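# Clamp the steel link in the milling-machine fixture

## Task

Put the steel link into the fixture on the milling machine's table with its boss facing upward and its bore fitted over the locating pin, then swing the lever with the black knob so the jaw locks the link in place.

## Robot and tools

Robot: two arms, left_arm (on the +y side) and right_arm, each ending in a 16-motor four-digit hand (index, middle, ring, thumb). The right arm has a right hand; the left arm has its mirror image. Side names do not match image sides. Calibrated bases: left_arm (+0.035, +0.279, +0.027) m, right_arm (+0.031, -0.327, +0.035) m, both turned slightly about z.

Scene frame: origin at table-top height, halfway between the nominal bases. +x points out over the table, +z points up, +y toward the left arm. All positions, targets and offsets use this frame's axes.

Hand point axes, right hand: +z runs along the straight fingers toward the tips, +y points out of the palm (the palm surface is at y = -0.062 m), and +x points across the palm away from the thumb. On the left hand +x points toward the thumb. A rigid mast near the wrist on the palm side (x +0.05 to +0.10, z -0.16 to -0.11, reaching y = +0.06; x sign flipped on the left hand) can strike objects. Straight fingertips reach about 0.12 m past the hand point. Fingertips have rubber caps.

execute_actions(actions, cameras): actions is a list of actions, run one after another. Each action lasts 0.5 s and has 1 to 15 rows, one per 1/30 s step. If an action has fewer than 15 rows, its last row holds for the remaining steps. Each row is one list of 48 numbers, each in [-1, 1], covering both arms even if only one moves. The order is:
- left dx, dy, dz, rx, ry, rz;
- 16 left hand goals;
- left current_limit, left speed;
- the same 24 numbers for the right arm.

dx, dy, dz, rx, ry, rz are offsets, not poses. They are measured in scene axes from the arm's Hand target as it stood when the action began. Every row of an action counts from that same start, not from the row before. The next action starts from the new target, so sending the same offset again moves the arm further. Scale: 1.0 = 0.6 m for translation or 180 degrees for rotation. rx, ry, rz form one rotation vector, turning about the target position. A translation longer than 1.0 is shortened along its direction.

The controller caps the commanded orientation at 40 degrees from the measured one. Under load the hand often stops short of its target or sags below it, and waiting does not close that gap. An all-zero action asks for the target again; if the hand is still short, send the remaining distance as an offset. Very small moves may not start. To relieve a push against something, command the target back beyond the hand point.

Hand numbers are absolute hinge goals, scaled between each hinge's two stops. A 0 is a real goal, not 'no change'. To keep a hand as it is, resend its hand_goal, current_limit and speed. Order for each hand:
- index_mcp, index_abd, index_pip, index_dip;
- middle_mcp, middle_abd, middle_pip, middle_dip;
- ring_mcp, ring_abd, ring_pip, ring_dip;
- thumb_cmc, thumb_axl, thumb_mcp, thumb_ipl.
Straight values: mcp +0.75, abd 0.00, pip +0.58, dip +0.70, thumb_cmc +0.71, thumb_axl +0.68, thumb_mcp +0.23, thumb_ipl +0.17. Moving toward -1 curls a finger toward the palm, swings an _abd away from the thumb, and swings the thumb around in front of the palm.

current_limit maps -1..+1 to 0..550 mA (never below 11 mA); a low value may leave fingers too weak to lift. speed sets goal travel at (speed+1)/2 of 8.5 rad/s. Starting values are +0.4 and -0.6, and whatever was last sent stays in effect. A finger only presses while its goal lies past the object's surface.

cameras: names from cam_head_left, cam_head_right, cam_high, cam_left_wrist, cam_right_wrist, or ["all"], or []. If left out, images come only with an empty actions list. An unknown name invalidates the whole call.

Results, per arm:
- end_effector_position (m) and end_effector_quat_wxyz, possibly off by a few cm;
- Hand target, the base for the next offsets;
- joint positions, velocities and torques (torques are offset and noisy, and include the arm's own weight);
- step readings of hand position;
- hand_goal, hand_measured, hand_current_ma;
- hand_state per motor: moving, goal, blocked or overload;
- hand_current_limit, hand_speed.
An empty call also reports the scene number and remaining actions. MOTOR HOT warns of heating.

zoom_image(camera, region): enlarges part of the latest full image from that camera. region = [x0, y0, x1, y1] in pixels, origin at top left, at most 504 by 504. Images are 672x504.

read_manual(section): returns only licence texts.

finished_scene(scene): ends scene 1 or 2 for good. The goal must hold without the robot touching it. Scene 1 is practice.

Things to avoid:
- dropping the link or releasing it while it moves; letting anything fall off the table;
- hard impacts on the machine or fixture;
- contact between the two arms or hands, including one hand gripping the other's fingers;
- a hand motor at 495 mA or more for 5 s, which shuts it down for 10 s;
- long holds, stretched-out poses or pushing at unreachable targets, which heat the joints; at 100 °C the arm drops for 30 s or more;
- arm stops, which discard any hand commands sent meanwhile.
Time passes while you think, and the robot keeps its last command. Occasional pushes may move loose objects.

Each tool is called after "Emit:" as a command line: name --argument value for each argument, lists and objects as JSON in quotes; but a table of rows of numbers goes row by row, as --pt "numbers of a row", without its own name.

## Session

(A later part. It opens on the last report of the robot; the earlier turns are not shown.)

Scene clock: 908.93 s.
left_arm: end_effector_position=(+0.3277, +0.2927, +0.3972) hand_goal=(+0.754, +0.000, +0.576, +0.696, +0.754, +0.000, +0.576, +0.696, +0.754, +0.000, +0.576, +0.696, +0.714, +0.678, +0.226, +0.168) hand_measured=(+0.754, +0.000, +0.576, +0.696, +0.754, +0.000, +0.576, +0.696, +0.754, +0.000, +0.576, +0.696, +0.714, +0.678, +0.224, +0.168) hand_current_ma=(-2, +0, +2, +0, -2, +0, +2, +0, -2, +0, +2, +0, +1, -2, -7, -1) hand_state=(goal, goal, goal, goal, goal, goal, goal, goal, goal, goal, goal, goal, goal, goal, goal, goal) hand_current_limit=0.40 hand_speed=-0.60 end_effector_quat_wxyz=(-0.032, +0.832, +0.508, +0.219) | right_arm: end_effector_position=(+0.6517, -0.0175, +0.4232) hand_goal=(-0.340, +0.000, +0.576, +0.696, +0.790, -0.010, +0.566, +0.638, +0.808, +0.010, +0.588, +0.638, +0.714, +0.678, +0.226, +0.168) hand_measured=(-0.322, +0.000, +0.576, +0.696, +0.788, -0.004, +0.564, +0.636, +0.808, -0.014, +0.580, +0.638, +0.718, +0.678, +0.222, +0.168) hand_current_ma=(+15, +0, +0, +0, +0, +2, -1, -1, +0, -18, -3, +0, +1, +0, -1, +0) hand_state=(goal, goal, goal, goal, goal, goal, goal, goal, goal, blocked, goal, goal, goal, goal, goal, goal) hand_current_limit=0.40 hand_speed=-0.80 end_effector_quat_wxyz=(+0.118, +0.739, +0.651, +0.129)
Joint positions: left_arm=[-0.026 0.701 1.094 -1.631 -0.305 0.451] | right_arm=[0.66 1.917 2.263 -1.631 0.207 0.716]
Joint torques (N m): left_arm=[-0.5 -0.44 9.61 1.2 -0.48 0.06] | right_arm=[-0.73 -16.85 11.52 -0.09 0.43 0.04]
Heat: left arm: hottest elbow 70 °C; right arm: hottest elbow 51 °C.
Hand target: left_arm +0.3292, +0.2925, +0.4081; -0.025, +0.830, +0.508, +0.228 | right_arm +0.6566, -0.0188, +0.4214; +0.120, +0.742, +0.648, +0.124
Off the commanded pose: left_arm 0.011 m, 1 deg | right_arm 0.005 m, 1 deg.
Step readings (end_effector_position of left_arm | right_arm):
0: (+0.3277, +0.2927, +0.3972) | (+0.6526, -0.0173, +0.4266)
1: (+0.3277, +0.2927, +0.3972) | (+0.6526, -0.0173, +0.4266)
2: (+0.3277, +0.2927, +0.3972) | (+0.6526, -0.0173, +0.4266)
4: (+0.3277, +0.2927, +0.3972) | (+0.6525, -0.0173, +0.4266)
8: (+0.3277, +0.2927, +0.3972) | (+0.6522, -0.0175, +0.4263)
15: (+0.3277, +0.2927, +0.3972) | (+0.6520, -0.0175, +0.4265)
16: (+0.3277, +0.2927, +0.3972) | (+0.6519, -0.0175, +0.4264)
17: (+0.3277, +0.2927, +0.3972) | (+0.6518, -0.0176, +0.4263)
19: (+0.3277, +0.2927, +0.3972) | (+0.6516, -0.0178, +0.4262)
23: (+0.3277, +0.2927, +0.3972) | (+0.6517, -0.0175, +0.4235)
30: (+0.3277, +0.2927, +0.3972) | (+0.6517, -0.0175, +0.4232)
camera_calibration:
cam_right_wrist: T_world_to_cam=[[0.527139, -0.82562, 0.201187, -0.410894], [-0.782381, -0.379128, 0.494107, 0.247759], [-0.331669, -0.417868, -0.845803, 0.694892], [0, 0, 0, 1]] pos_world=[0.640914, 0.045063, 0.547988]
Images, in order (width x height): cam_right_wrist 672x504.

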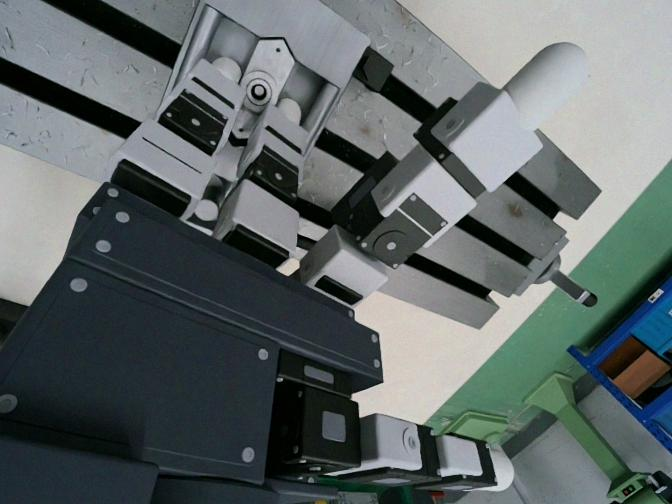

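Emit:
execute_actions --actions '[[[0,0,0,0,0,0,0.754,0,0.576,0.696,0.754,0,0.576,0.696,0.754,0,0.576,0.696,0.714,0.678,0.226,0.168,0.4,-0.6,0,0,0,0,0,0,-0.34,0,0.576,0.696,0.79,0.05,0.566,0.638,0.808,-0.06,0.588,0.638,0.714,0.678,0.226,0.168,0.4,-0.8]],[[0,0,0,0,0,0,0.754,0,0.576,0.696,0.754,0,0.576,0.696,0.754,0,0.576,0.696,0.714,0.678,0.226,0.168,0.4,-0.6,0,0,0,0,0,0,-0.34,0,0.576,0.696,0.79,0.10,0.576,0.638,0.808,-0.10,0.576,0.638,0.714,0.678,0.226,0.168,0.4,-0.8]]]' --cameras '["cam_right_wrist"]'

Emit:
zoom_image --camera "cam_right_wrist" --region '[200, 0, 340, 140]'

Emit:
zoom_image --camera "cam_right_wrist" --region '[230, 70, 280, 120]'

Scene clock: 921.50 s.
left_arm: end_effector_position=(+0.3277, +0.2927, +0.3972) hand_goal=(+0.754, +0.000, +0.576, +0.696, +0.754, +0.000, +0.576, +0.696, +0.754, +0.000, +0.576, +0.696, +0.714, +0.678, +0.226, +0.168) hand_measured=(+0.754, +0.000, +0.576, +0.696, +0.754, +0.000, +0.576, +0.696, +0.754, +0.000, +0.576, +0.696, +0.714, +0.678, +0.224, +0.168) hand_current_ma=(-2, +0, +2, +0, -2, +0, +2, +0, -2, +0, +2, +0, +1, -2, -7, -1) hand_state=(goal, goal, goal, goal, goal, goal, goal, goal, goal, goal, goal, goal, goal, goal, goal, goal) hand_current_limit=0.40 hand_speed=-0.60 end_effector_quat_wxyz=(-0.032, +0.832, +0.508, +0.219) | right_arm: end_effector_position=(+0.6513, -0.0179, +0.4229) hand_goal=(-0.340, +0.000, +0.576, +0.696, +0.790, +0.100, +0.576, +0.638, +0.808, -0.100, +0.576, +0.638, +0.714, +0.678, +0.226, +0.168) hand_measured=(-0.322, +0.000, +0.576, +0.696, +0.786, +0.036, +0.566, +0.636, +0.806, -0.076, +0.576, +0.638, +0.718, +0.678, +0.222, +0.168) hand_current_ma=(+15, +0, +0, +0, -1, -88, -5, -1, +0, +17, +0, +0, +1, +0, -1, +0) hand_state=(goal, goal, goal, goal, goal, blocked, goal, goal, goal, blocked, goal, goal, goal, goal, goal, goal) hand_current_limit=0.40 hand_speed=-0.80 end_effector_quat_wxyz=(+0.119, +0.739, +0.651, +0.127)
Joint positions: left_arm=[-0.026 0.701 1.094 -1.631 -0.305 0.451] | right_arm=[0.66 1.917 2.263 -1.634 0.208 0.716]
Joint torques (N m): left_arm=[-0.67 -0.38 9.58 1.24 -0.48 0.06] | right_arm=[-0.79 -16.97 11.51 0.05 0.41 0.03]
Heat: left arm: hottest elbow 70 °C; right arm: hottest elbow 52 °C.
Hand target: left_arm +0.3292, +0.2925, +0.4081; -0.025, +0.830, +0.508, +0.228 | right_arm +0.6566, -0.0188, +0.4214; +0.120, +0.742, +0.648, +0.124
Off the commanded pose: left_arm 0.011 m, 1 deg | right_arm 0.006 m, 1 deg.
Step readings (end_effector_position of left_arm | right_arm):
0: (+0.3277, +0.2927, +0.3972) | (+0.6517, -0.0175, +0.4232)
1: (+0.3277, +0.2927, +0.3972) | (+0.6517, -0.0175, +0.4232)
2: (+0.3277, +0.2927, +0.3972) | (+0.6516, -0.0177, +0.4231)
4: (+0.3277, +0.2927, +0.3972) | (+0.6514, -0.0180, +0.4230)
8: (+0.3277, +0.2927, +0.3972) | (+0.6514, -0.0181, +0.4230)
15: (+0.3277, +0.2927, +0.3972) | (+0.6514, -0.0181, +0.4230)
16: (+0.3277, +0.2927, +0.3972) | (+0.6514, -0.0181, +0.4230)
17: (+0.3277, +0.2927, +0.3972) | (+0.6514, -0.0180, +0.4230)
19: (+0.3277, +0.2927, +0.3972) | (+0.6513, -0.0179, +0.4229)
23: (+0.3277, +0.2927, +0.3972) | (+0.6513, -0.0179, +0.4229)
30: (+0.3277, +0.2927, +0.3972) | (+0.6513, -0.0179, +0.4229)
camera_calibration:
cam_right_wrist: T_world_to_cam=[[0.52742, -0.825324, 0.201667, -0.411298], [-0.78147, -0.378121, 0.496315, 0.246008], [-0.333366, -0.419363, -0.844394, 0.694861], [0, 0, 0, 1]] pos_world=[0.640817, 0.0449656, 0.547584]
Images, in order (width x height): cam_right_wrist 672x504.

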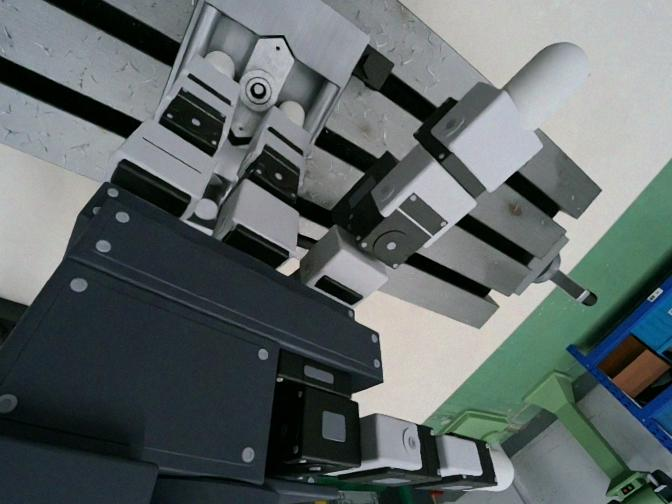

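Scaled by 3.600 from the camera's 672x504 image, which has a finer 960x720 frame.

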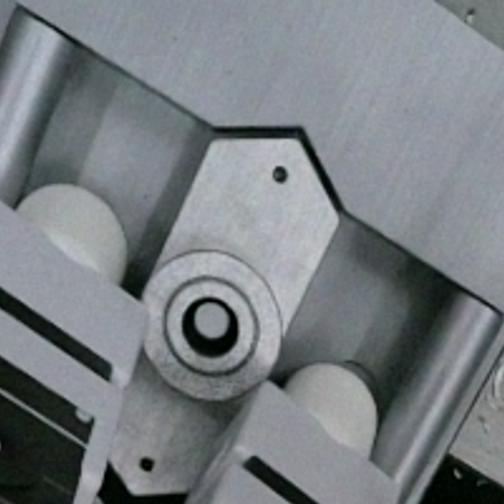

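Scaled by 10.080 from the camera's 672x504 image, which has a finer 960x720 frame.

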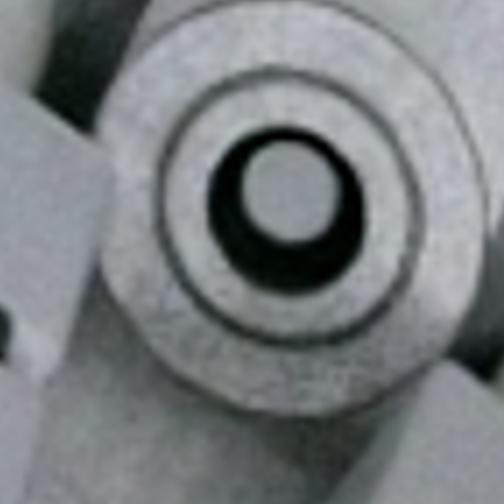

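Emit:
execute_actions --actions '[[[0,0,0,0,0,0,0.754,0,0.576,0.696,0.754,0,0.576,0.696,0.754,0,0.576,0.696,0.714,0.678,0.226,0.168,0.4,-0.6,0,0,0.06,0,0,0,-0.34,0,0.576,0.696,0.79,0.04,0.576,0.638,0.808,-0.075,0.576,0.638,0.714,0.678,0.226,0.168,0.4,-0.8]],[[0,0,0,0,0,0,0.754,0,0.576,0.696,0.754,0,0.576,0.696,0.754,0,0.576,0.696,0.714,0.678,0.226,0.168,0.4,-0.6,0,0,0.06,0,0,0,-0.34,0,0.576,0.696,0.79,0.04,0.576,0.638,0.808,-0.075,0.576,0.638,0.714,0.678,0.226,0.168,0.4,-0.8]]]' --cameras '["cam_right_wrist"]'

Emit:
zoom_image --camera "cam_right_wrist" --region '[200, 0, 340, 140]'

Scene clock: 931.53 s.
left_arm: end_effector_position=(+0.3277, +0.2927, +0.3972) hand_goal=(+0.754, +0.000, +0.576, +0.696, +0.754, +0.000, +0.576, +0.696, +0.754, +0.000, +0.576, +0.696, +0.714, +0.678, +0.226, +0.168) hand_measured=(+0.754, +0.000, +0.576, +0.696, +0.754, +0.000, +0.576, +0.696, +0.754, +0.000, +0.576, +0.696, +0.714, +0.678, +0.224, +0.168) hand_current_ma=(-2, +0, +2, +0, -2, +0, +2, +0, -2, +0, +2, +0, +1, -2, -7, -1) hand_state=(goal, goal, goal, goal, goal, goal, goal, goal, goal, goal, goal, goal, goal, goal, goal, goal) hand_current_limit=0.40 hand_speed=-0.60 end_effector_quat_wxyz=(-0.032, +0.832, +0.508, +0.219) | right_arm: end_effector_position=(+0.6536, -0.0176, +0.4709) hand_goal=(-0.340, +0.000, +0.576, +0.696, +0.790, +0.040, +0.576, +0.638, +0.808, -0.074, +0.576, +0.638, +0.714, +0.678, +0.226, +0.168) hand_measured=(-0.322, +0.000, +0.576, +0.696, +0.790, +0.036, +0.574, +0.636, +0.808, -0.072, +0.576, +0.638, +0.718, +0.678, +0.222, +0.168) hand_current_ma=(+15, +0, +0, +0, +0, -1, +0, +0, +0, +0, +0, +0, +1, +0, -1, +0) hand_state=(goal, goal, goal, goal, goal, goal, goal, goal, goal, goal, goal, goal, goal, goal, goal, goal) hand_current_limit=0.40 hand_speed=-0.80 end_effector_quat_wxyz=(+0.131, +0.730, +0.653, +0.154)
Joint positions: left_arm=[-0.026 0.701 1.094 -1.631 -0.305 0.451] | right_arm=[0.66 1.94 2.41 -1.698 0.223 0.692]
Joint torques (N m): left_arm=[-0.56 -0.44 9.59 1.1 -0.48 0.05] | right_arm=[-0.56 -18.37 13.37 0.34 0.39 -0.1]
Heat: left arm: hottest elbow 70 °C; right arm: hottest elbow 52 °C.
Hand target: left_arm +0.3292, +0.2925, +0.4081; -0.025, +0.830, +0.508, +0.228 | right_arm +0.6566, -0.0187, +0.4933; +0.120, +0.742, +0.648, +0.124
Off the commanded pose: left_arm 0.011 m, 1 deg | right_arm 0.023 m, 4 deg.
joint sent to its limit (right arm) — joint 4 (wrist pitch), lower limit. The joint targets are off in orientation, not in position.
Step readings (end_effector_position of left_arm | right_arm):
0: (+0.3277, +0.2927, +0.3972) | (+0.6513, -0.0179, +0.4229)
1: (+0.3277, +0.2927, +0.3972) | (+0.6513, -0.0179, +0.4229)
2: (+0.3277, +0.2927, +0.3972) | (+0.6510, -0.0181, +0.4237)
4: (+0.3277, +0.2927, +0.3972) | (+0.6507, -0.0183, +0.4250)
8: (+0.3277, +0.2927, +0.3972) | (+0.6510, -0.0185, +0.4318)
15: (+0.3277, +0.2927, +0.3972) | (+0.6506, -0.0195, +0.4418)
16: (+0.3277, +0.2927, +0.3972) | (+0.6507, -0.0194, +0.4422)
17: (+0.3277, +0.2927, +0.3972) | (+0.6507, -0.0196, +0.4434)
19: (+0.3277, +0.2927, +0.3972) | (+0.6513, -0.0194, +0.4473)
23: (+0.3277, +0.2927, +0.3972) | (+0.6528, -0.0187, +0.4620)
30: (+0.3277, +0.2927, +0.3972) | (+0.6535, -0.0179, +0.4708)
camera_calibration:
cam_right_wrist: T_world_to_cam=[[0.530025, -0.818936, 0.220041, -0.43222], [-0.801427, -0.39897, 0.445576, 0.260686], [-0.277108, -0.412513, -0.867781, 0.710587], [0, 0, 0, 1]] pos_world=[0.634917, 0.0431719, 0.595585]
Images, in order (width x height): cam_right_wrist 672x504.

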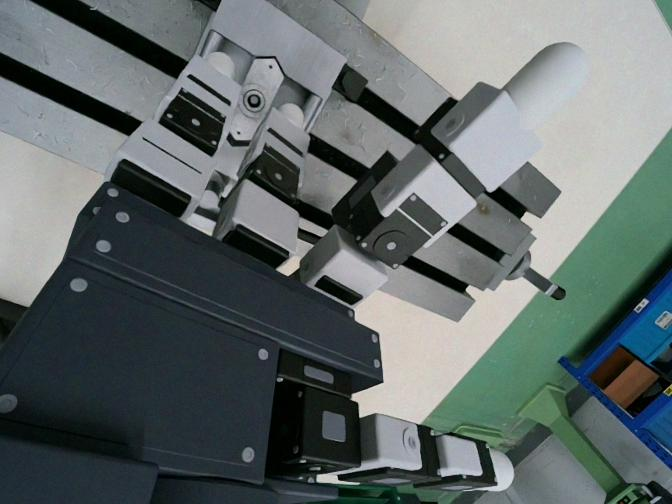

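Scaled by 3.600 from the camera's 672x504 image, which has a finer 960x720 frame.

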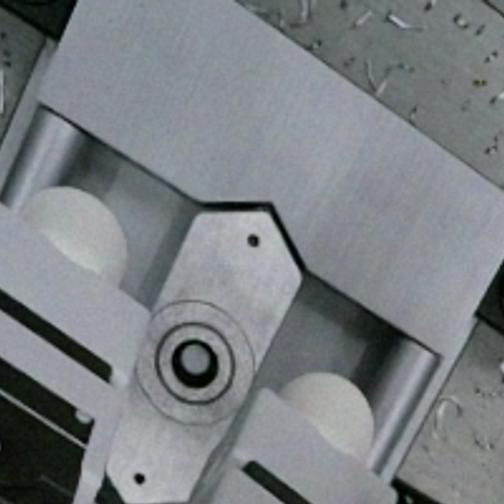

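Emit:
execute_actions --actions '[[[0,0,0,0,0,0,0.754,0,0.576,0.696,0.754,0,0.576,0.696,0.754,0,0.576,0.696,0.714,0.678,0.226,0.168,0.4,-0.6,0,0,0.012,0,0,0,-0.34,0,0.576,0.696,0.754,0.04,0.576,0.696,0.754,-0.06,0.576,0.696,-0.57,0.678,0.226,0.168,0.4,-0.6]],[[0,0,0,0,0,0,0.754,0,0.576,0.696,0.754,0,0.576,0.696,0.754,0,0.576,0.696,0.714,0.678,0.226,0.168,0.4,-0.6,-0.02,0,0,-0.0413,0.001,0.118,-0.34,0,0.576,0.696,0.754,0.04,0.576,0.696,0.754,-0.06,0.576,0.696,-0.57,0.678,0.226,0.168,0.4,-0.6]],[[0,0,0,0,0,0,0.754,0,0.576,0.696,0.754,0,0.576,0.696,0.754,0,0.576,0.696,0.714,0.678,0.226,0.168,0.4,-0.6,-0.02,0,0,-0.0413,0.001,0.118,-0.34,0,0.576,0.696,0.754,0.0,0.576,0.696,0.754,0,0.576,0.696,-0.57,0.678,0.226,0.168,0.4,-0.6]]]' --cameras '["cam_right_wrist","cam_head_left","cam_high"]'

Scene clock: 983.70 s.
left_arm: end_effector_position=(+0.3277, +0.2927, +0.3972) hand_goal=(+0.754, +0.000, +0.576, +0.696, +0.754, +0.000, +0.576, +0.696, +0.754, +0.000, +0.576, +0.696, +0.714, +0.678, +0.226, +0.168) hand_measured=(+0.754, +0.000, +0.576, +0.696, +0.754, +0.000, +0.576, +0.696, +0.754, +0.000, +0.576, +0.696, +0.714, +0.678, +0.224, +0.168) hand_current_ma=(-2, +0, +2, +0, -2, +0, +2, +0, -2, +0, +2, +0, +1, -2, -7, -1) hand_state=(goal, goal, goal, goal, goal, goal, goal, goal, goal, goal, goal, goal, goal, goal, goal, goal) hand_current_limit=0.40 hand_speed=-0.60 end_effector_quat_wxyz=(-0.032, +0.832, +0.508, +0.219) | right_arm: end_effector_position=(+0.6376, -0.0134, +0.4860) hand_goal=(-0.340, +0.000, +0.576, +0.696, +0.754, +0.000, +0.576, +0.696, +0.754, +0.000, +0.576, +0.696, -0.570, +0.678, +0.226, +0.168) hand_measured=(-0.322, +0.000, +0.576, +0.696, +0.758, +0.002, +0.574, +0.694, +0.758, -0.004, +0.576, +0.694, -0.570, +0.678, +0.222, +0.168) hand_current_ma=(+14, +0, +0, +0, +2, +0, +0, -1, +1, -1, +0, -1, +0, +0, -1, +0) hand_state=(goal, goal, goal, goal, goal, goal, goal, goal, goal, goal, goal, goal, goal, goal, goal, goal) hand_current_limit=0.40 hand_speed=-0.60 end_effector_quat_wxyz=(+0.168, +0.436, +0.880, +0.085)
Joint positions: left_arm=[-0.026 0.701 1.094 -1.631 -0.305 0.451] | right_arm=[0.583 1.811 2.27 -1.7 0.188 -0.142]
Joint torques (N m): left_arm=[-0.79 -0.56 9.57 1.17 -0.48 0.05] | right_arm=[-0.73 -18.61 9.42 0.49 0.01 0]
Heat: left arm: hottest elbow 70 °C; right arm: hottest elbow 55 °C.
Hand target: left_arm +0.3292, +0.2925, +0.4081; -0.025, +0.830, +0.508, +0.228 | right_arm +0.6327, -0.0190, +0.5006; +0.158, +0.437, +0.882, +0.073
Off the commanded pose: left_arm 0.011 m, 1 deg | right_arm 0.016 m, 2 deg.
joint sent to its limit (right arm) — joint 4 (wrist pitch), lower limit. The joint targets are off in orientation, not in position.
Step readings (end_effector_position of left_arm | right_arm):
0: (+0.3277, +0.2927, +0.3972) | (+0.6536, -0.0176, +0.4709)
1: (+0.3277, +0.2927, +0.3972) | (+0.6536, -0.0177, +0.4708)
2: (+0.3277, +0.2927, +0.3972) | (+0.6536, -0.0177, +0.4710)
4: (+0.3277, +0.2927, +0.3972) | (+0.6537, -0.0177, +0.4722)
8: (+0.3277, +0.2927, +0.3972) | (+0.6539, -0.0176, +0.4755)
15: (+0.3277, +0.2927, +0.3972) | (+0.6541, -0.0175, +0.4773)
16: (+0.3277, +0.2927, +0.3972) | (+0.6542, -0.0172, +0.4774)
17: (+0.3277, +0.2927, +0.3972) | (+0.6547, -0.0158, +0.4779)
19: (+0.3277, +0.2927, +0.3972) | (+0.6539, -0.0122, +0.4762)
23: (+0.3277, +0.2927, +0.3972) | (+0.6489, -0.0103, +0.4741)
30: (+0.3277, +0.2927, +0.3972) | (+0.6484, -0.0145, +0.4876)
31: (+0.3277, +0.2927, +0.3972) | (+0.6481, -0.0142, +0.4885)
32: (+0.3277, +0.2927, +0.3972) | (+0.6476, -0.0140, +0.4883)
34: (+0.3277, +0.2927, +0.3972) | (+0.6433, -0.0130, +0.4837)
38: (+0.3277, +0.2927, +0.3972) | (+0.6384, -0.0135, +0.4807)
45: (+0.3277, +0.2927, +0.3972) | (+0.6388, -0.0172, +0.4868)
camera_calibration:
cam_right_wrist: T_world_to_cam=[[0.911591, -0.193661, 0.362624, -0.727678], [-0.392364, -0.673111, 0.626875, -0.109873], [0.122686, -0.713734, -0.689588, 0.375547], [0, 0, 0, 1]] pos_world=[0.574161, 0.0531611, 0.591723]
Images, in order (width x height): cam_head_left 672x504, cam_high 672x504, cam_right_wrist 672x504.

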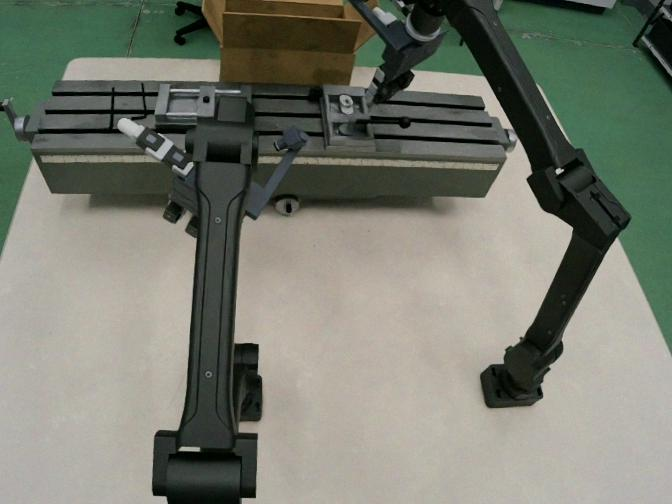

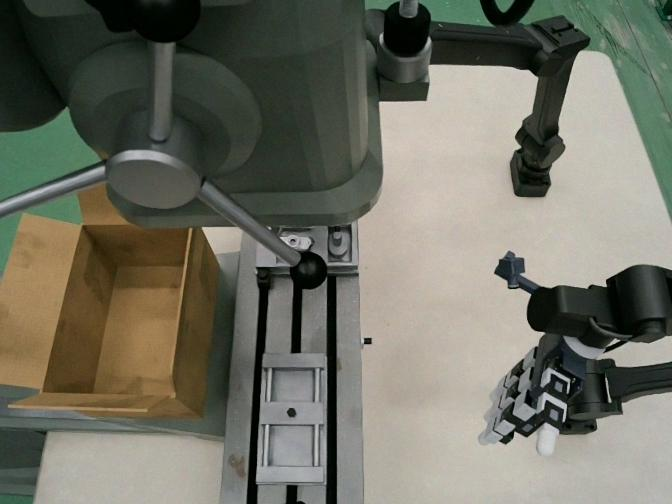

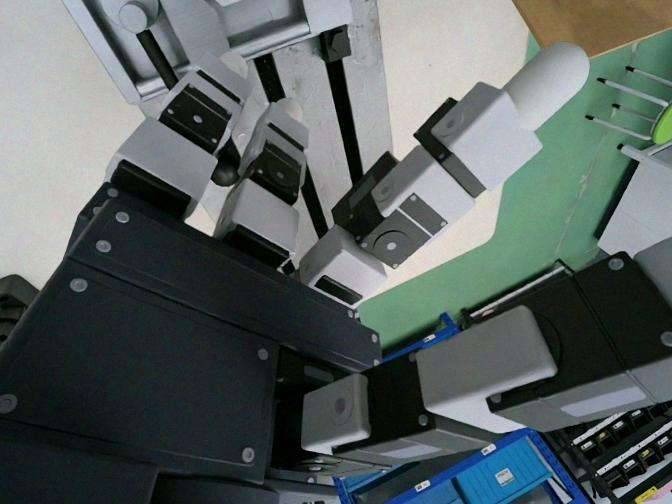

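Emit:
zoom_image --camera "cam_head_left" --region '[310, 60, 430, 160]'

Emit:
zoom_image --camera "cam_head_right" --region '[310, 60, 430, 160]'

Scaled by 4.200 from the camera's 672x504 image, which has a finer 960x720 frame.

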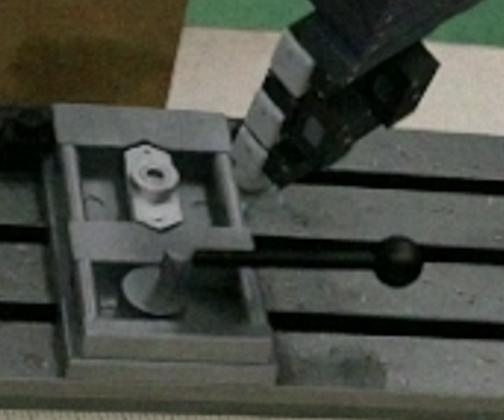

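This scene's latest camera images include none from cam_head_right. They are from: cam_head_left, cam_high, cam_right_wrist. cam_head_right's image comes with the result of a call that names it in "cameras".

Emit:
execute_actions --actions '[[[0,0,0,0,0,0,0.754,0,0.576,0.696,0.754,0,0.576,0.696,0.754,0,0.576,0.696,0.714,0.678,0.226,0.168,0.4,-0.6,-0.015,-0.01,0,-0.0413,0.001,0.118,0.754,0,0.576,0.696,0.754,0.0,0.576,0.696,0.754,0,0.576,0.696,-0.57,0.678,0.226,0.168,0.6,-0.6]],[[0,0,0,0,0,0,0.754,0,0.576,0.696,0.754,0,0.576,0.696,0.754,0,0.576,0.696,0.714,0.678,0.226,0.168,0.4,-0.6,0,-0.01,-0.04,0,0,0,0.754,0,0.576,0.696,0.754,0.0,0.576,0.696,0.754,0,0.576,0.696,-0.57,0.678,0.226,0.168,0.6,-0.6]]]' --cameras '["cam_right_wrist","cam_head_left","cam_head_right"]'

Emit:
zoom_image --camera "cam_head_left" --region '[310, 60, 430, 160]'

Emit:
zoom_image --camera "cam_head_right" --region '[310, 60, 430, 160]'

Scene clock: 999.03 s.
left_arm: end_effector_position=(+0.3277, +0.2927, +0.3972) hand_goal=(+0.754, +0.000, +0.576, +0.696, +0.754, +0.000, +0.576, +0.696, +0.754, +0.000, +0.576, +0.696, +0.714, +0.678, +0.226, +0.168) hand_measured=(+0.754, +0.000, +0.576, +0.696, +0.754, +0.000, +0.576, +0.696, +0.754, +0.000, +0.576, +0.696, +0.714, +0.678, +0.224, +0.168) hand_current_ma=(-2, +0, +2, +0, -2, +0, +2, +0, -2, +0, +2, +0, +1, -2, -7, -1) hand_state=(goal, goal, goal, goal, goal, goal, goal, goal, goal, goal, goal, goal, goal, goal, goal, goal) hand_current_limit=0.40 hand_speed=-0.60 end_effector_quat_wxyz=(-0.032, +0.832, +0.508, +0.219) | right_arm: end_effector_position=(+0.6272, -0.0233, +0.4652) hand_goal=(+0.754, +0.000, +0.576, +0.696, +0.754, +0.000, +0.576, +0.696, +0.754, +0.000, +0.576, +0.696, -0.570, +0.678, +0.226, +0.168) hand_measured=(+0.752, +0.000, +0.576, +0.696, +0.758, +0.002, +0.574, +0.694, +0.756, -0.004, +0.576, +0.694, -0.570, +0.678, +0.222, +0.168) hand_current_ma=(+0, +0, +0, +0, +1, +0, +0, -1, +1, -1, +0, -1, +0, +0, -1, +0) hand_state=(goal, goal, goal, goal, goal, goal, goal, goal, goal, goal, goal, goal, goal, goal, goal, goal) hand_current_limit=0.60 hand_speed=-0.60 end_effector_quat_wxyz=(+0.163, +0.255, +0.952, +0.039)
Joint positions: left_arm=[-0.026 0.701 1.094 -1.631 -0.305 0.451] | right_arm=[0.512 1.785 2.212 -1.7 0.158 -0.601]
Joint torques (N m): left_arm=[-0.56 -0.44 9.55 1.21 -0.47 0.06] | right_arm=[-1.14 -18.32 8.88 0.53 -0.05 -0.04]
Heat: left arm: hottest elbow 70 °C; right arm: hottest elbow 54 °C.
Hand target: left_arm +0.3292, +0.2925, +0.4081; -0.025, +0.830, +0.508, +0.228 | right_arm +0.6236, -0.0309, +0.4766; +0.168, +0.256, +0.951, +0.043
Off the commanded pose: left_arm 0.011 m, 1 deg | right_arm 0.014 m, 1 deg.
Step readings (end_effector_position of left_arm | right_arm):
0: (+0.3277, +0.2927, +0.3972) | (+0.6375, -0.0133, +0.4860)
1: (+0.3277, +0.2927, +0.3972) | (+0.6374, -0.0130, +0.4860)
2: (+0.3277, +0.2927, +0.3972) | (+0.6369, -0.0122, +0.4856)
4: (+0.3277, +0.2927, +0.3972) | (+0.6338, -0.0098, +0.4833)
8: (+0.3277, +0.2927, +0.3972) | (+0.6321, -0.0153, +0.4822)
15: (+0.3277, +0.2927, +0.3972) | (+0.6334, -0.0266, +0.4832)
16: (+0.3277, +0.2927, +0.3972) | (+0.6329, -0.0260, +0.4830)
17: (+0.3277, +0.2927, +0.3972) | (+0.6323, -0.0252, +0.4827)
19: (+0.3277, +0.2927, +0.3972) | (+0.6305, -0.0243, +0.4801)
23: (+0.3277, +0.2927, +0.3972) | (+0.6284, -0.0238, +0.4704)
30: (+0.3277, +0.2927, +0.3972) | (+0.6274, -0.0234, +0.4652)
camera_calibration:
cam_right_wrist: T_world_to_cam=[[0.924845, 0.201584, 0.32253, -0.693119], [-0.113807, -0.662474, 0.740389, -0.334777], [0.362918, -0.721451, -0.589745, 0.158007], [0, 0, 0, 1]] pos_world=[0.545584, 0.0319346, 0.564601]
Images, in order (width x height): cam_head_left 672x504, cam_head_right 672x504, cam_right_wrist 672x504.

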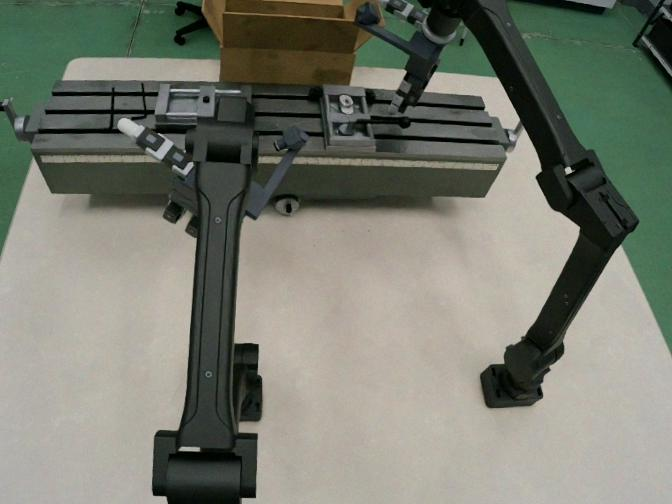

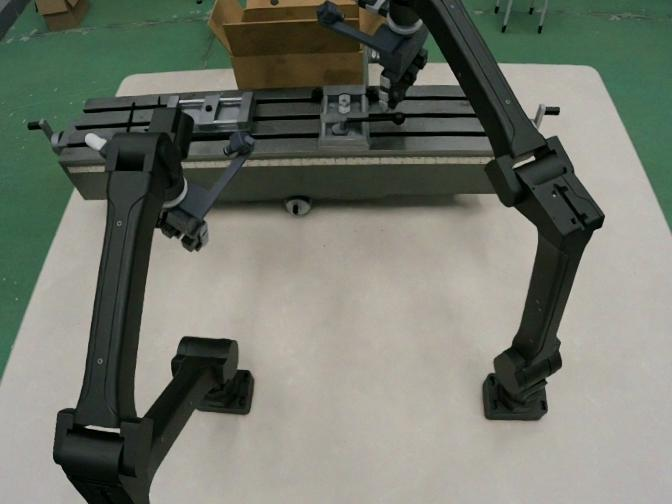

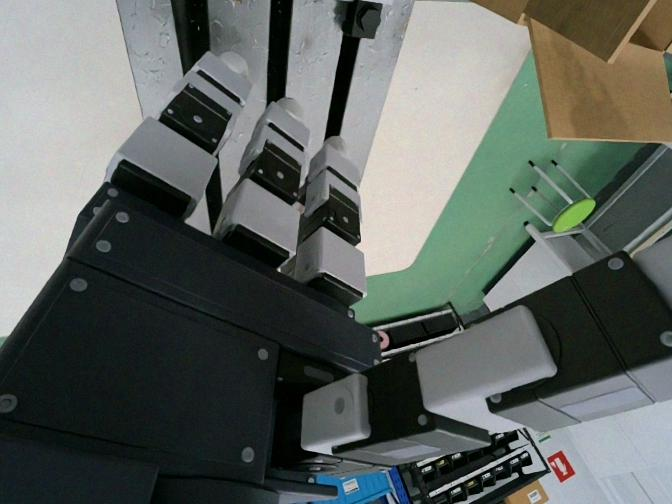

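Scaled by 4.200 from the camera's 672x504 image, which has a finer 960x720 frame.

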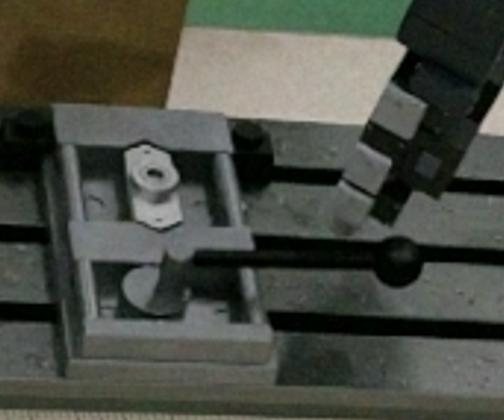

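Scaled by 4.200 from the camera's 672x504 image, which has a finer 960x720 frame.

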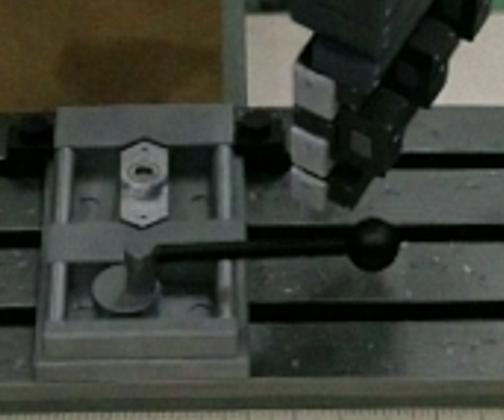

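Emit:
execute_actions --actions '[[[0,0,0,0,0,0,0.754,0,0.576,0.696,0.754,0,0.576,0.696,0.754,0,0.576,0.696,0.714,0.678,0.226,0.168,0.4,-0.6,0.02,-0.014,-0.01,0,0,0,0.754,0,0.576,0.696,0.754,0.0,0.576,0.696,0.754,0,0.576,0.696,-0.57,0.678,0.226,0.168,0.6,-0.6]],[[0,0,0,0,0,0,0.754,0,0.576,0.696,0.754,0,0.576,0.696,0.754,0,0.576,0.696,0.714,0.678,0.226,0.168,0.4,-0.6,0,0,-0.05,0,0,0,0.754,0,0.576,0.696,0.754,0.0,0.576,0.696,0.754,0,0.576,0.696,-0.57,0.678,0.226,0.168,0.6,-0.6]]]' --cameras '["cam_right_wrist","cam_head_left","cam_head_right"]'

Emit:
zoom_image --camera "cam_head_left" --region '[310, 60, 430, 160]'

Emit:
zoom_image --camera "cam_head_right" --region '[310, 60, 430, 160]'

Scene clock: 1044.83 s.
left_arm: end_effector_position=(+0.3277, +0.2927, +0.3972) hand_goal=(+0.754, +0.000, +0.576, +0.696, +0.754, +0.000, +0.576, +0.696, +0.754, +0.000, +0.576, +0.696, +0.714, +0.678, +0.226, +0.168) hand_measured=(+0.754, +0.000, +0.576, +0.696, +0.754, +0.000, +0.576, +0.696, +0.754, +0.000, +0.576, +0.696, +0.714, +0.678, +0.224, +0.168) hand_current_ma=(-2, +0, +2, +0, -2, +0, +2, +0, -2, +0, +2, +0, +1, -2, -7, -1) hand_state=(goal, goal, goal, goal, goal, goal, goal, goal, goal, goal, goal, goal, goal, goal, goal, goal) hand_current_limit=0.40 hand_speed=-0.60 end_effector_quat_wxyz=(-0.032, +0.832, +0.508, +0.219) | right_arm: end_effector_position=(+0.6332, -0.0385, +0.4515) hand_goal=(+0.754, +0.000, +0.576, +0.696, +0.754, +0.000, +0.576, +0.696, +0.754, +0.000, +0.576, +0.696, -0.570, +0.678, +0.226, +0.168) hand_measured=(+0.754, +0.000, +0.576, +0.696, +0.756, +0.000, +0.574, +0.694, +0.758, +0.008, +0.588, +0.694, -0.572, +0.678, +0.222, +0.168) hand_current_ma=(+0, +0, +0, +0, +0, +0, +0, -1, +2, +3, +7, -1, +0, +0, -2, +0) hand_state=(goal, goal, goal, goal, goal, goal, goal, goal, goal, goal, goal, goal, goal, goal, goal, goal) hand_current_limit=0.60 hand_speed=-0.60 end_effector_quat_wxyz=(+0.172, +0.258, +0.949, +0.048)
Joint positions: left_arm=[-0.026 0.701 1.094 -1.631 -0.305 0.451] | right_arm=[0.482 1.736 2.093 -1.599 0.149 -0.624]
Joint torques (N m): left_arm=[-0.56 -0.44 9.55 1.13 -0.48 0.04] | right_arm=[-0.67 -15.62 7.51 1.32 0.01 -0.04]
Heat: left arm: hottest elbow 70 °C; right arm: hottest elbow 54 °C.
Hand target: left_arm +0.3292, +0.2925, +0.4081; -0.025, +0.830, +0.508, +0.228 | right_arm +0.6357, -0.0392, +0.4406; +0.168, +0.256, +0.951, +0.044
Off the commanded pose: left_arm 0.011 m, 1 deg | right_arm 0.011 m, 1 deg.
Step readings (end_effector_position of left_arm | right_arm):
0: (+0.3277, +0.2927, +0.3972) | (+0.6272, -0.0232, +0.4651)
1: (+0.3277, +0.2927, +0.3972) | (+0.6272, -0.0232, +0.4651)
2: (+0.3277, +0.2927, +0.3972) | (+0.6272, -0.0233, +0.4651)
4: (+0.3277, +0.2927, +0.3972) | (+0.6276, -0.0244, +0.4650)
8: (+0.3277, +0.2927, +0.3972) | (+0.6311, -0.0318, +0.4649)
15: (+0.3277, +0.2927, +0.3972) | (+0.6343, -0.0388, +0.4647)
16: (+0.3277, +0.2927, +0.3972) | (+0.6342, -0.0387, +0.4644)
17: (+0.3277, +0.2927, +0.3972) | (+0.6349, -0.0384, +0.4621)
19: (+0.3277, +0.2927, +0.3972) | (+0.6348, -0.0384, +0.4551)
23: (+0.3277, +0.2927, +0.3972) | (+0.6341, -0.0382, +0.4504)
30: (+0.3277, +0.2927, +0.3972) | (+0.6330, -0.0387, +0.4514)
camera_calibration:
cam_right_wrist: T_world_to_cam=[[0.91788, 0.192482, 0.347055, -0.698196], [-0.134419, -0.672029, 0.728223, -0.315979], [0.373401, -0.715072, -0.590968, 0.131003], [0, 0, 0, 1]] pos_world=[0.54947, 0.0157196, 0.549835]
Images, in order (width x height): cam_head_left 672x504, cam_head_right 672x504, cam_right_wrist 672x504.

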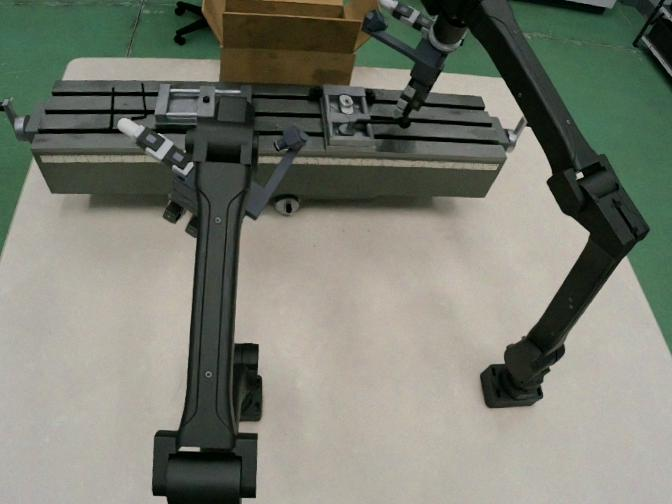

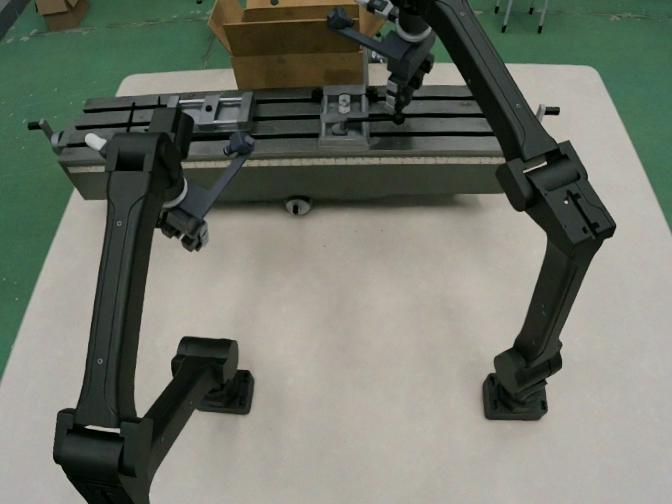

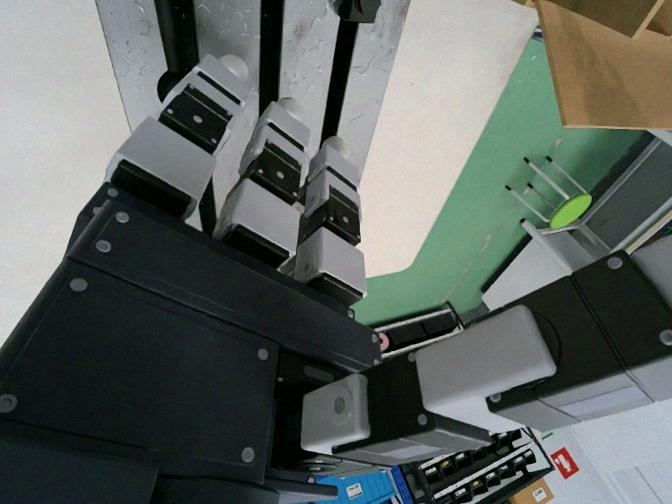

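Scaled by 4.200 from the camera's 672x504 image, which has a finer 960x720 frame.

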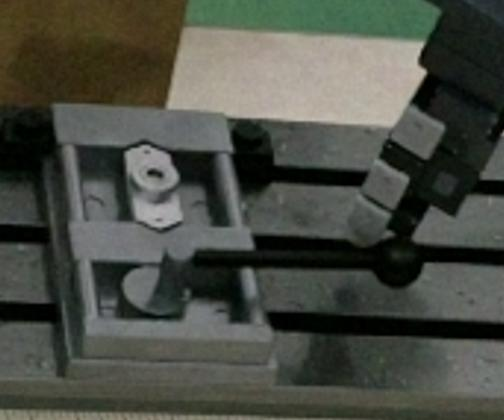

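Scaled by 4.200 from the camera's 672x504 image, which has a finer 960x720 frame.

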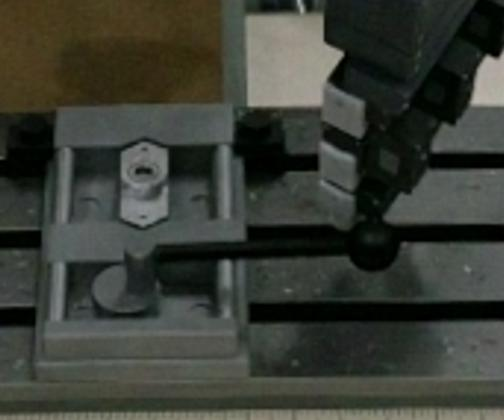

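Emit:
execute_actions --actions '[[[0,0,0,0,0,0,0.754,0,0.576,0.696,0.754,0,0.576,0.696,0.754,0,0.576,0.696,0.714,0.678,0.226,0.168,0.4,-0.6,0.015,0.022,0.035,0,0,0,0.754,0,0.576,0.696,0.754,0.0,0.576,0.696,0.754,0,0.576,0.696,-0.57,0.678,0.226,0.168,0.6,-0.6]],[[0,0,0,0,0,0,0.754,0,0.576,0.696,0.754,0,0.576,0.696,0.754,0,0.576,0.696,0.714,0.678,0.226,0.168,0.4,-0.6,0,0,-0.04,0,0,0,0.754,0,0.576,0.696,0.754,0.0,0.576,0.696,0.754,0,0.576,0.696,-0.57,0.678,0.226,0.168,0.6,-0.6]]]' --cameras '["cam_head_left","cam_head_right"]'

Emit:
zoom_image --camera "cam_head_left" --region '[310, 60, 430, 160]'

Emit:
zoom_image --camera "cam_head_right" --region '[310, 60, 430, 160]'

Scene clock: 1061.93 s.
left_arm: end_effector_position=(+0.3277, +0.2927, +0.3972) hand_goal=(+0.754, +0.000, +0.576, +0.696, +0.754, +0.000, +0.576, +0.696, +0.754, +0.000, +0.576, +0.696, +0.714, +0.678, +0.226, +0.168) hand_measured=(+0.754, +0.000, +0.576, +0.696, +0.754, +0.000, +0.576, +0.696, +0.754, +0.000, +0.576, +0.696, +0.714, +0.678, +0.224, +0.168) hand_current_ma=(-2, +0, +2, +0, -2, +0, +2, +0, -2, +0, +2, +0, +1, -2, -7, -1) hand_state=(goal, goal, goal, goal, goal, goal, goal, goal, goal, goal, goal, goal, goal, goal, goal, goal) hand_current_limit=0.40 hand_speed=-0.60 end_effector_quat_wxyz=(-0.032, +0.832, +0.508, +0.219) | right_arm: end_effector_position=(+0.6481, -0.0311, +0.4323) hand_goal=(+0.754, +0.000, +0.576, +0.696, +0.754, +0.000, +0.576, +0.696, +0.754, +0.000, +0.576, +0.696, -0.570, +0.678, +0.226, +0.168) hand_measured=(+0.754, +0.000, +0.576, +0.696, +0.756, +0.000, +0.574, +0.694, +0.742, +0.006, +0.572, +0.694, -0.572, +0.678, +0.222, +0.168) hand_current_ma=(+0, +0, +0, +0, +0, +0, +0, -1, -9, +1, -1, -1, +0, +0, -2, +0) hand_state=(goal, goal, goal, goal, goal, goal, goal, goal, goal, goal, goal, goal, goal, goal, goal, goal) hand_current_limit=0.60 hand_speed=-0.60 end_effector_quat_wxyz=(+0.163, +0.259, +0.951, +0.039)
Joint positions: left_arm=[-0.026 0.701 1.094 -1.631 -0.305 0.451] | right_arm=[0.483 1.791 2.128 -1.606 0.151 -0.621]
Joint torques (N m): left_arm=[-0.5 -0.38 9.57 1.17 -0.47 0.07] | right_arm=[0.26 -17.79 8.76 0.96 0.07 0.1]
Heat: left arm: hottest elbow 70 °C; right arm: hottest elbow 53 °C.
Hand target: left_arm +0.3292, +0.2925, +0.4081; -0.025, +0.830, +0.508, +0.228 | right_arm +0.6446, -0.0261, +0.4375; +0.168, +0.256, +0.951, +0.043
Off the commanded pose: left_arm 0.011 m, 1 deg | right_arm 0.008 m, 1 deg.
Step readings (end_effector_position of left_arm | right_arm):
0: (+0.3277, +0.2927, +0.3972) | (+0.6330, -0.0386, +0.4516)
1: (+0.3277, +0.2927, +0.3972) | (+0.6330, -0.0386, +0.4516)
2: (+0.3277, +0.2927, +0.3972) | (+0.6331, -0.0386, +0.4520)
4: (+0.3277, +0.2927, +0.3972) | (+0.6330, -0.0388, +0.4527)
8: (+0.3277, +0.2927, +0.3972) | (+0.6375, -0.0362, +0.4504)
15: (+0.3277, +0.2927, +0.3972) | (+0.6418, -0.0339, +0.4478)
16: (+0.3277, +0.2927, +0.3972) | (+0.6418, -0.0339, +0.4478)
17: (+0.3277, +0.2927, +0.3972) | (+0.6418, -0.0339, +0.4478)
19: (+0.3277, +0.2927, +0.3972) | (+0.6431, -0.0333, +0.4471)
23: (+0.3277, +0.2927, +0.3972) | (+0.6467, -0.0316, +0.4385)
30: (+0.3277, +0.2927, +0.3972) | (+0.6481, -0.0311, +0.4327)
Images, in order (width x height): cam_head_left 672x504, cam_head_right 672x504.

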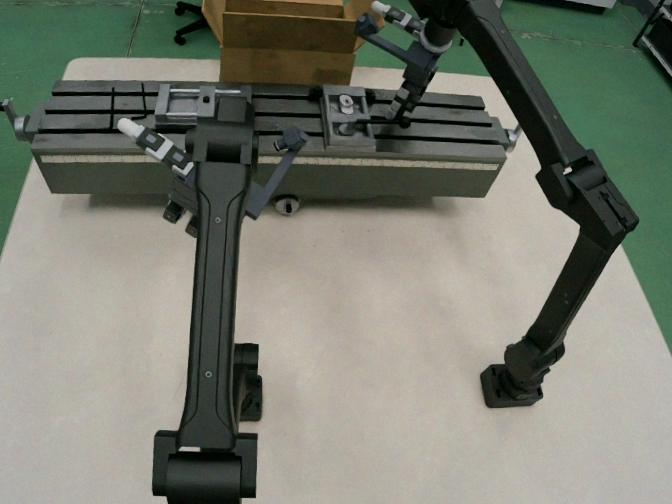

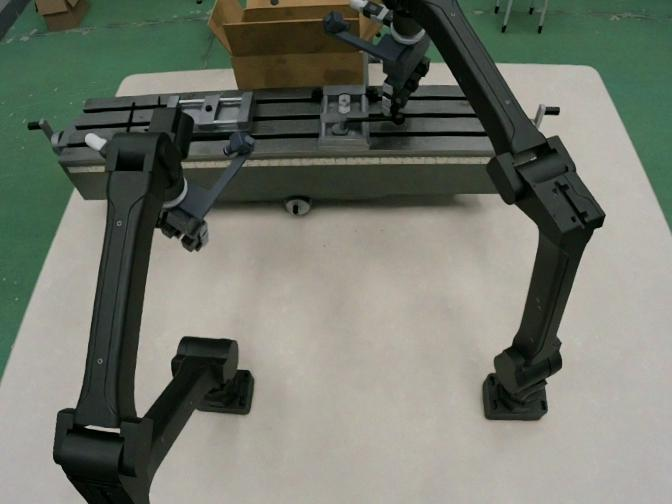

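Scaled by 4.200 from the camera's 672x504 image, which has a finer 960x720 frame.

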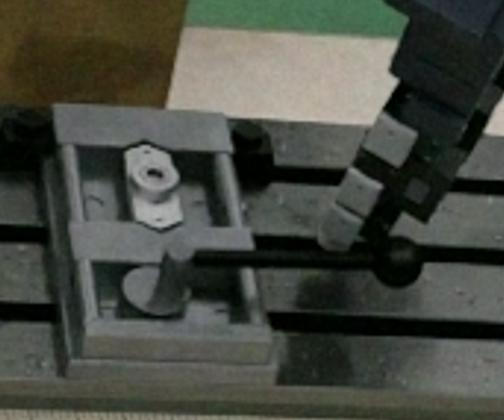

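Scaled by 4.200 from the camera's 672x504 image, which has a finer 960x720 frame.

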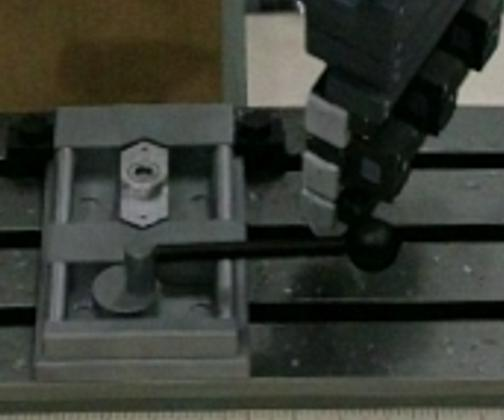

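Emit:
execute_actions --actions '[[[0,0,0,0,0,0,0.754,0,0.576,0.696,0.754,0,0.576,0.696,0.754,0,0.576,0.696,0.714,0.678,0.226,0.168,0.4,-0.6,-0.005,-0.012,0,0,0,0,0.754,-0.2,0.576,0.696,0.754,-0.2,0.576,0.696,0.78,-0.3,0.59,0.71,-0.57,0.678,0.226,0.168,0.7,-0.7]],[[0,0,0,0,0,0,0.754,0,0.576,0.696,0.754,0,0.576,0.696,0.754,0,0.576,0.696,0.714,0.678,0.226,0.168,0.4,-0.6,-0.02,0.0,0,0,0,0,0.754,-0.5,0.576,0.696,0.754,-0.5,0.576,0.696,0.8,-0.5,0.6,0.72,-0.57,0.678,0.226,0.168,0.7,-0.7]]]' --cameras '["cam_head_left","cam_head_right"]'

Emit:
zoom_image --camera "cam_head_left" --region '[310, 60, 430, 160]'

Emit:
zoom_image --camera "cam_head_right" --region '[310, 60, 430, 160]'

Scene clock: 1100.63 s.
left_arm: end_effector_position=(+0.3277, +0.2927, +0.3972) hand_goal=(+0.754, +0.000, +0.576, +0.696, +0.754, +0.000, +0.576, +0.696, +0.754, +0.000, +0.576, +0.696, +0.714, +0.678, +0.226, +0.168) hand_measured=(+0.754, +0.000, +0.576, +0.696, +0.754, +0.000, +0.576, +0.696, +0.754, +0.000, +0.576, +0.696, +0.714, +0.678, +0.224, +0.168) hand_current_ma=(-2, +0, +2, +0, -2, +0, +2, +0, -2, +0, +2, +0, +1, -2, -7, -1) hand_state=(goal, goal, goal, goal, goal, goal, goal, goal, goal, goal, goal, goal, goal, goal, goal, goal) hand_current_limit=0.40 hand_speed=-0.60 end_effector_quat_wxyz=(-0.032, +0.832, +0.508, +0.219) | right_arm: end_effector_position=(+0.6464, -0.0345, +0.4247) hand_goal=(+0.754, -0.500, +0.576, +0.696, +0.754, -0.500, +0.576, +0.696, +0.800, -0.500, +0.600, +0.720, -0.570, +0.678, +0.226, +0.168) hand_measured=(+0.754, -0.494, +0.576, +0.696, +0.756, -0.496, +0.574, +0.694, +0.748, -0.418, +0.576, +0.718, -0.572, +0.678, +0.222, +0.168) hand_current_ma=(+0, +1, +0, +0, +0, +1, +0, -1, -88, +129, -21, -1, +0, +0, -2, +0) hand_state=(goal, goal, goal, goal, goal, goal, goal, goal, blocked, blocked, blocked, goal, goal, goal, goal, goal) hand_current_limit=0.70 hand_speed=-0.70 end_effector_quat_wxyz=(+0.170, +0.265, +0.948, +0.039)
Joint positions: left_arm=[-0.026 0.701 1.094 -1.631 -0.305 0.451] | right_arm=[0.484 1.763 2.062 -1.558 0.162 -0.61]
Joint torques (N m): left_arm=[-0.67 -0.44 9.57 1.18 -0.48 0.06] | right_arm=[0.15 -19.78 8.29 -0.08 -0.37 -0.04]
Heat: left arm: hottest elbow 70 °C; right arm: hottest elbow 52 °C.
Hand target: left_arm +0.3292, +0.2925, +0.4081; -0.025, +0.830, +0.508, +0.228 | right_arm +0.6296, -0.0332, +0.4376; +0.168, +0.256, +0.951, +0.044
Off the commanded pose: left_arm 0.011 m, 1 deg | right_arm 0.021 m, 1 deg.
Step readings (end_effector_position of left_arm | right_arm):
0: (+0.3277, +0.2927, +0.3972) | (+0.6482, -0.0311, +0.4324)
1: (+0.3277, +0.2927, +0.3972) | (+0.6482, -0.0312, +0.4324)
2: (+0.3277, +0.2927, +0.3972) | (+0.6488, -0.0309, +0.4321)
4: (+0.3277, +0.2927, +0.3972) | (+0.6499, -0.0304, +0.4313)
8: (+0.3277, +0.2927, +0.3972) | (+0.6501, -0.0291, +0.4270)
15: (+0.3277, +0.2927, +0.3972) | (+0.6508, -0.0292, +0.4267)
16: (+0.3277, +0.2927, +0.3972) | (+0.6508, -0.0293, +0.4266)
17: (+0.3277, +0.2927, +0.3972) | (+0.6505, -0.0298, +0.4262)
19: (+0.3277, +0.2927, +0.3972) | (+0.6492, -0.0315, +0.4253)
23: (+0.3277, +0.2927, +0.3972) | (+0.6475, -0.0335, +0.4249)
30: (+0.3277, +0.2927, +0.3972) | (+0.6465, -0.0343, +0.4248)
Images, in order (width x height): cam_head_left 672x504, cam_head_right 672x504.

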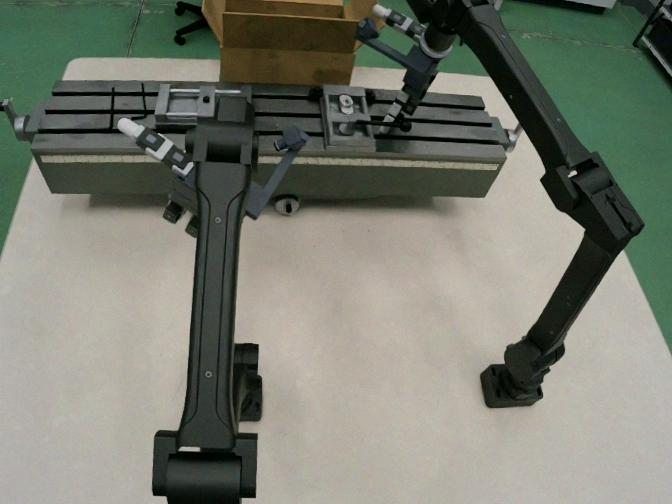

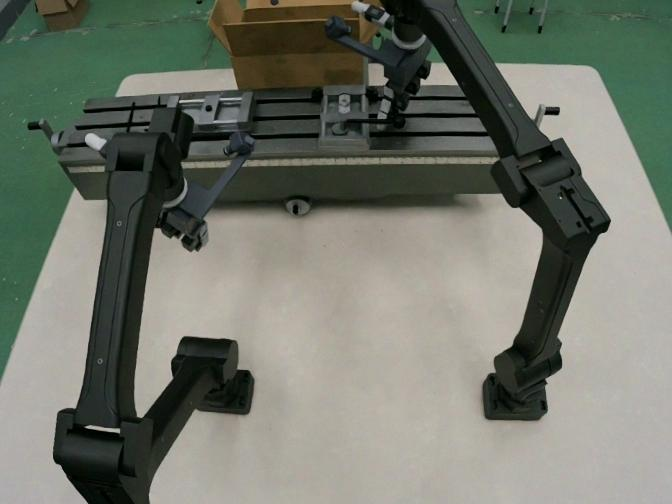

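Scaled by 4.200 from the camera's 672x504 image, which has a finer 960x720 frame.

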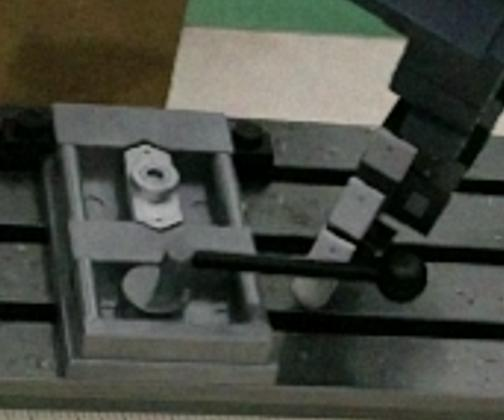

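Scaled by 4.200 from the camera's 672x504 image, which has a finer 960x720 frame.

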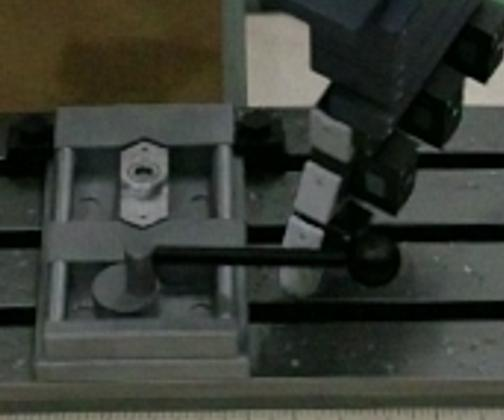

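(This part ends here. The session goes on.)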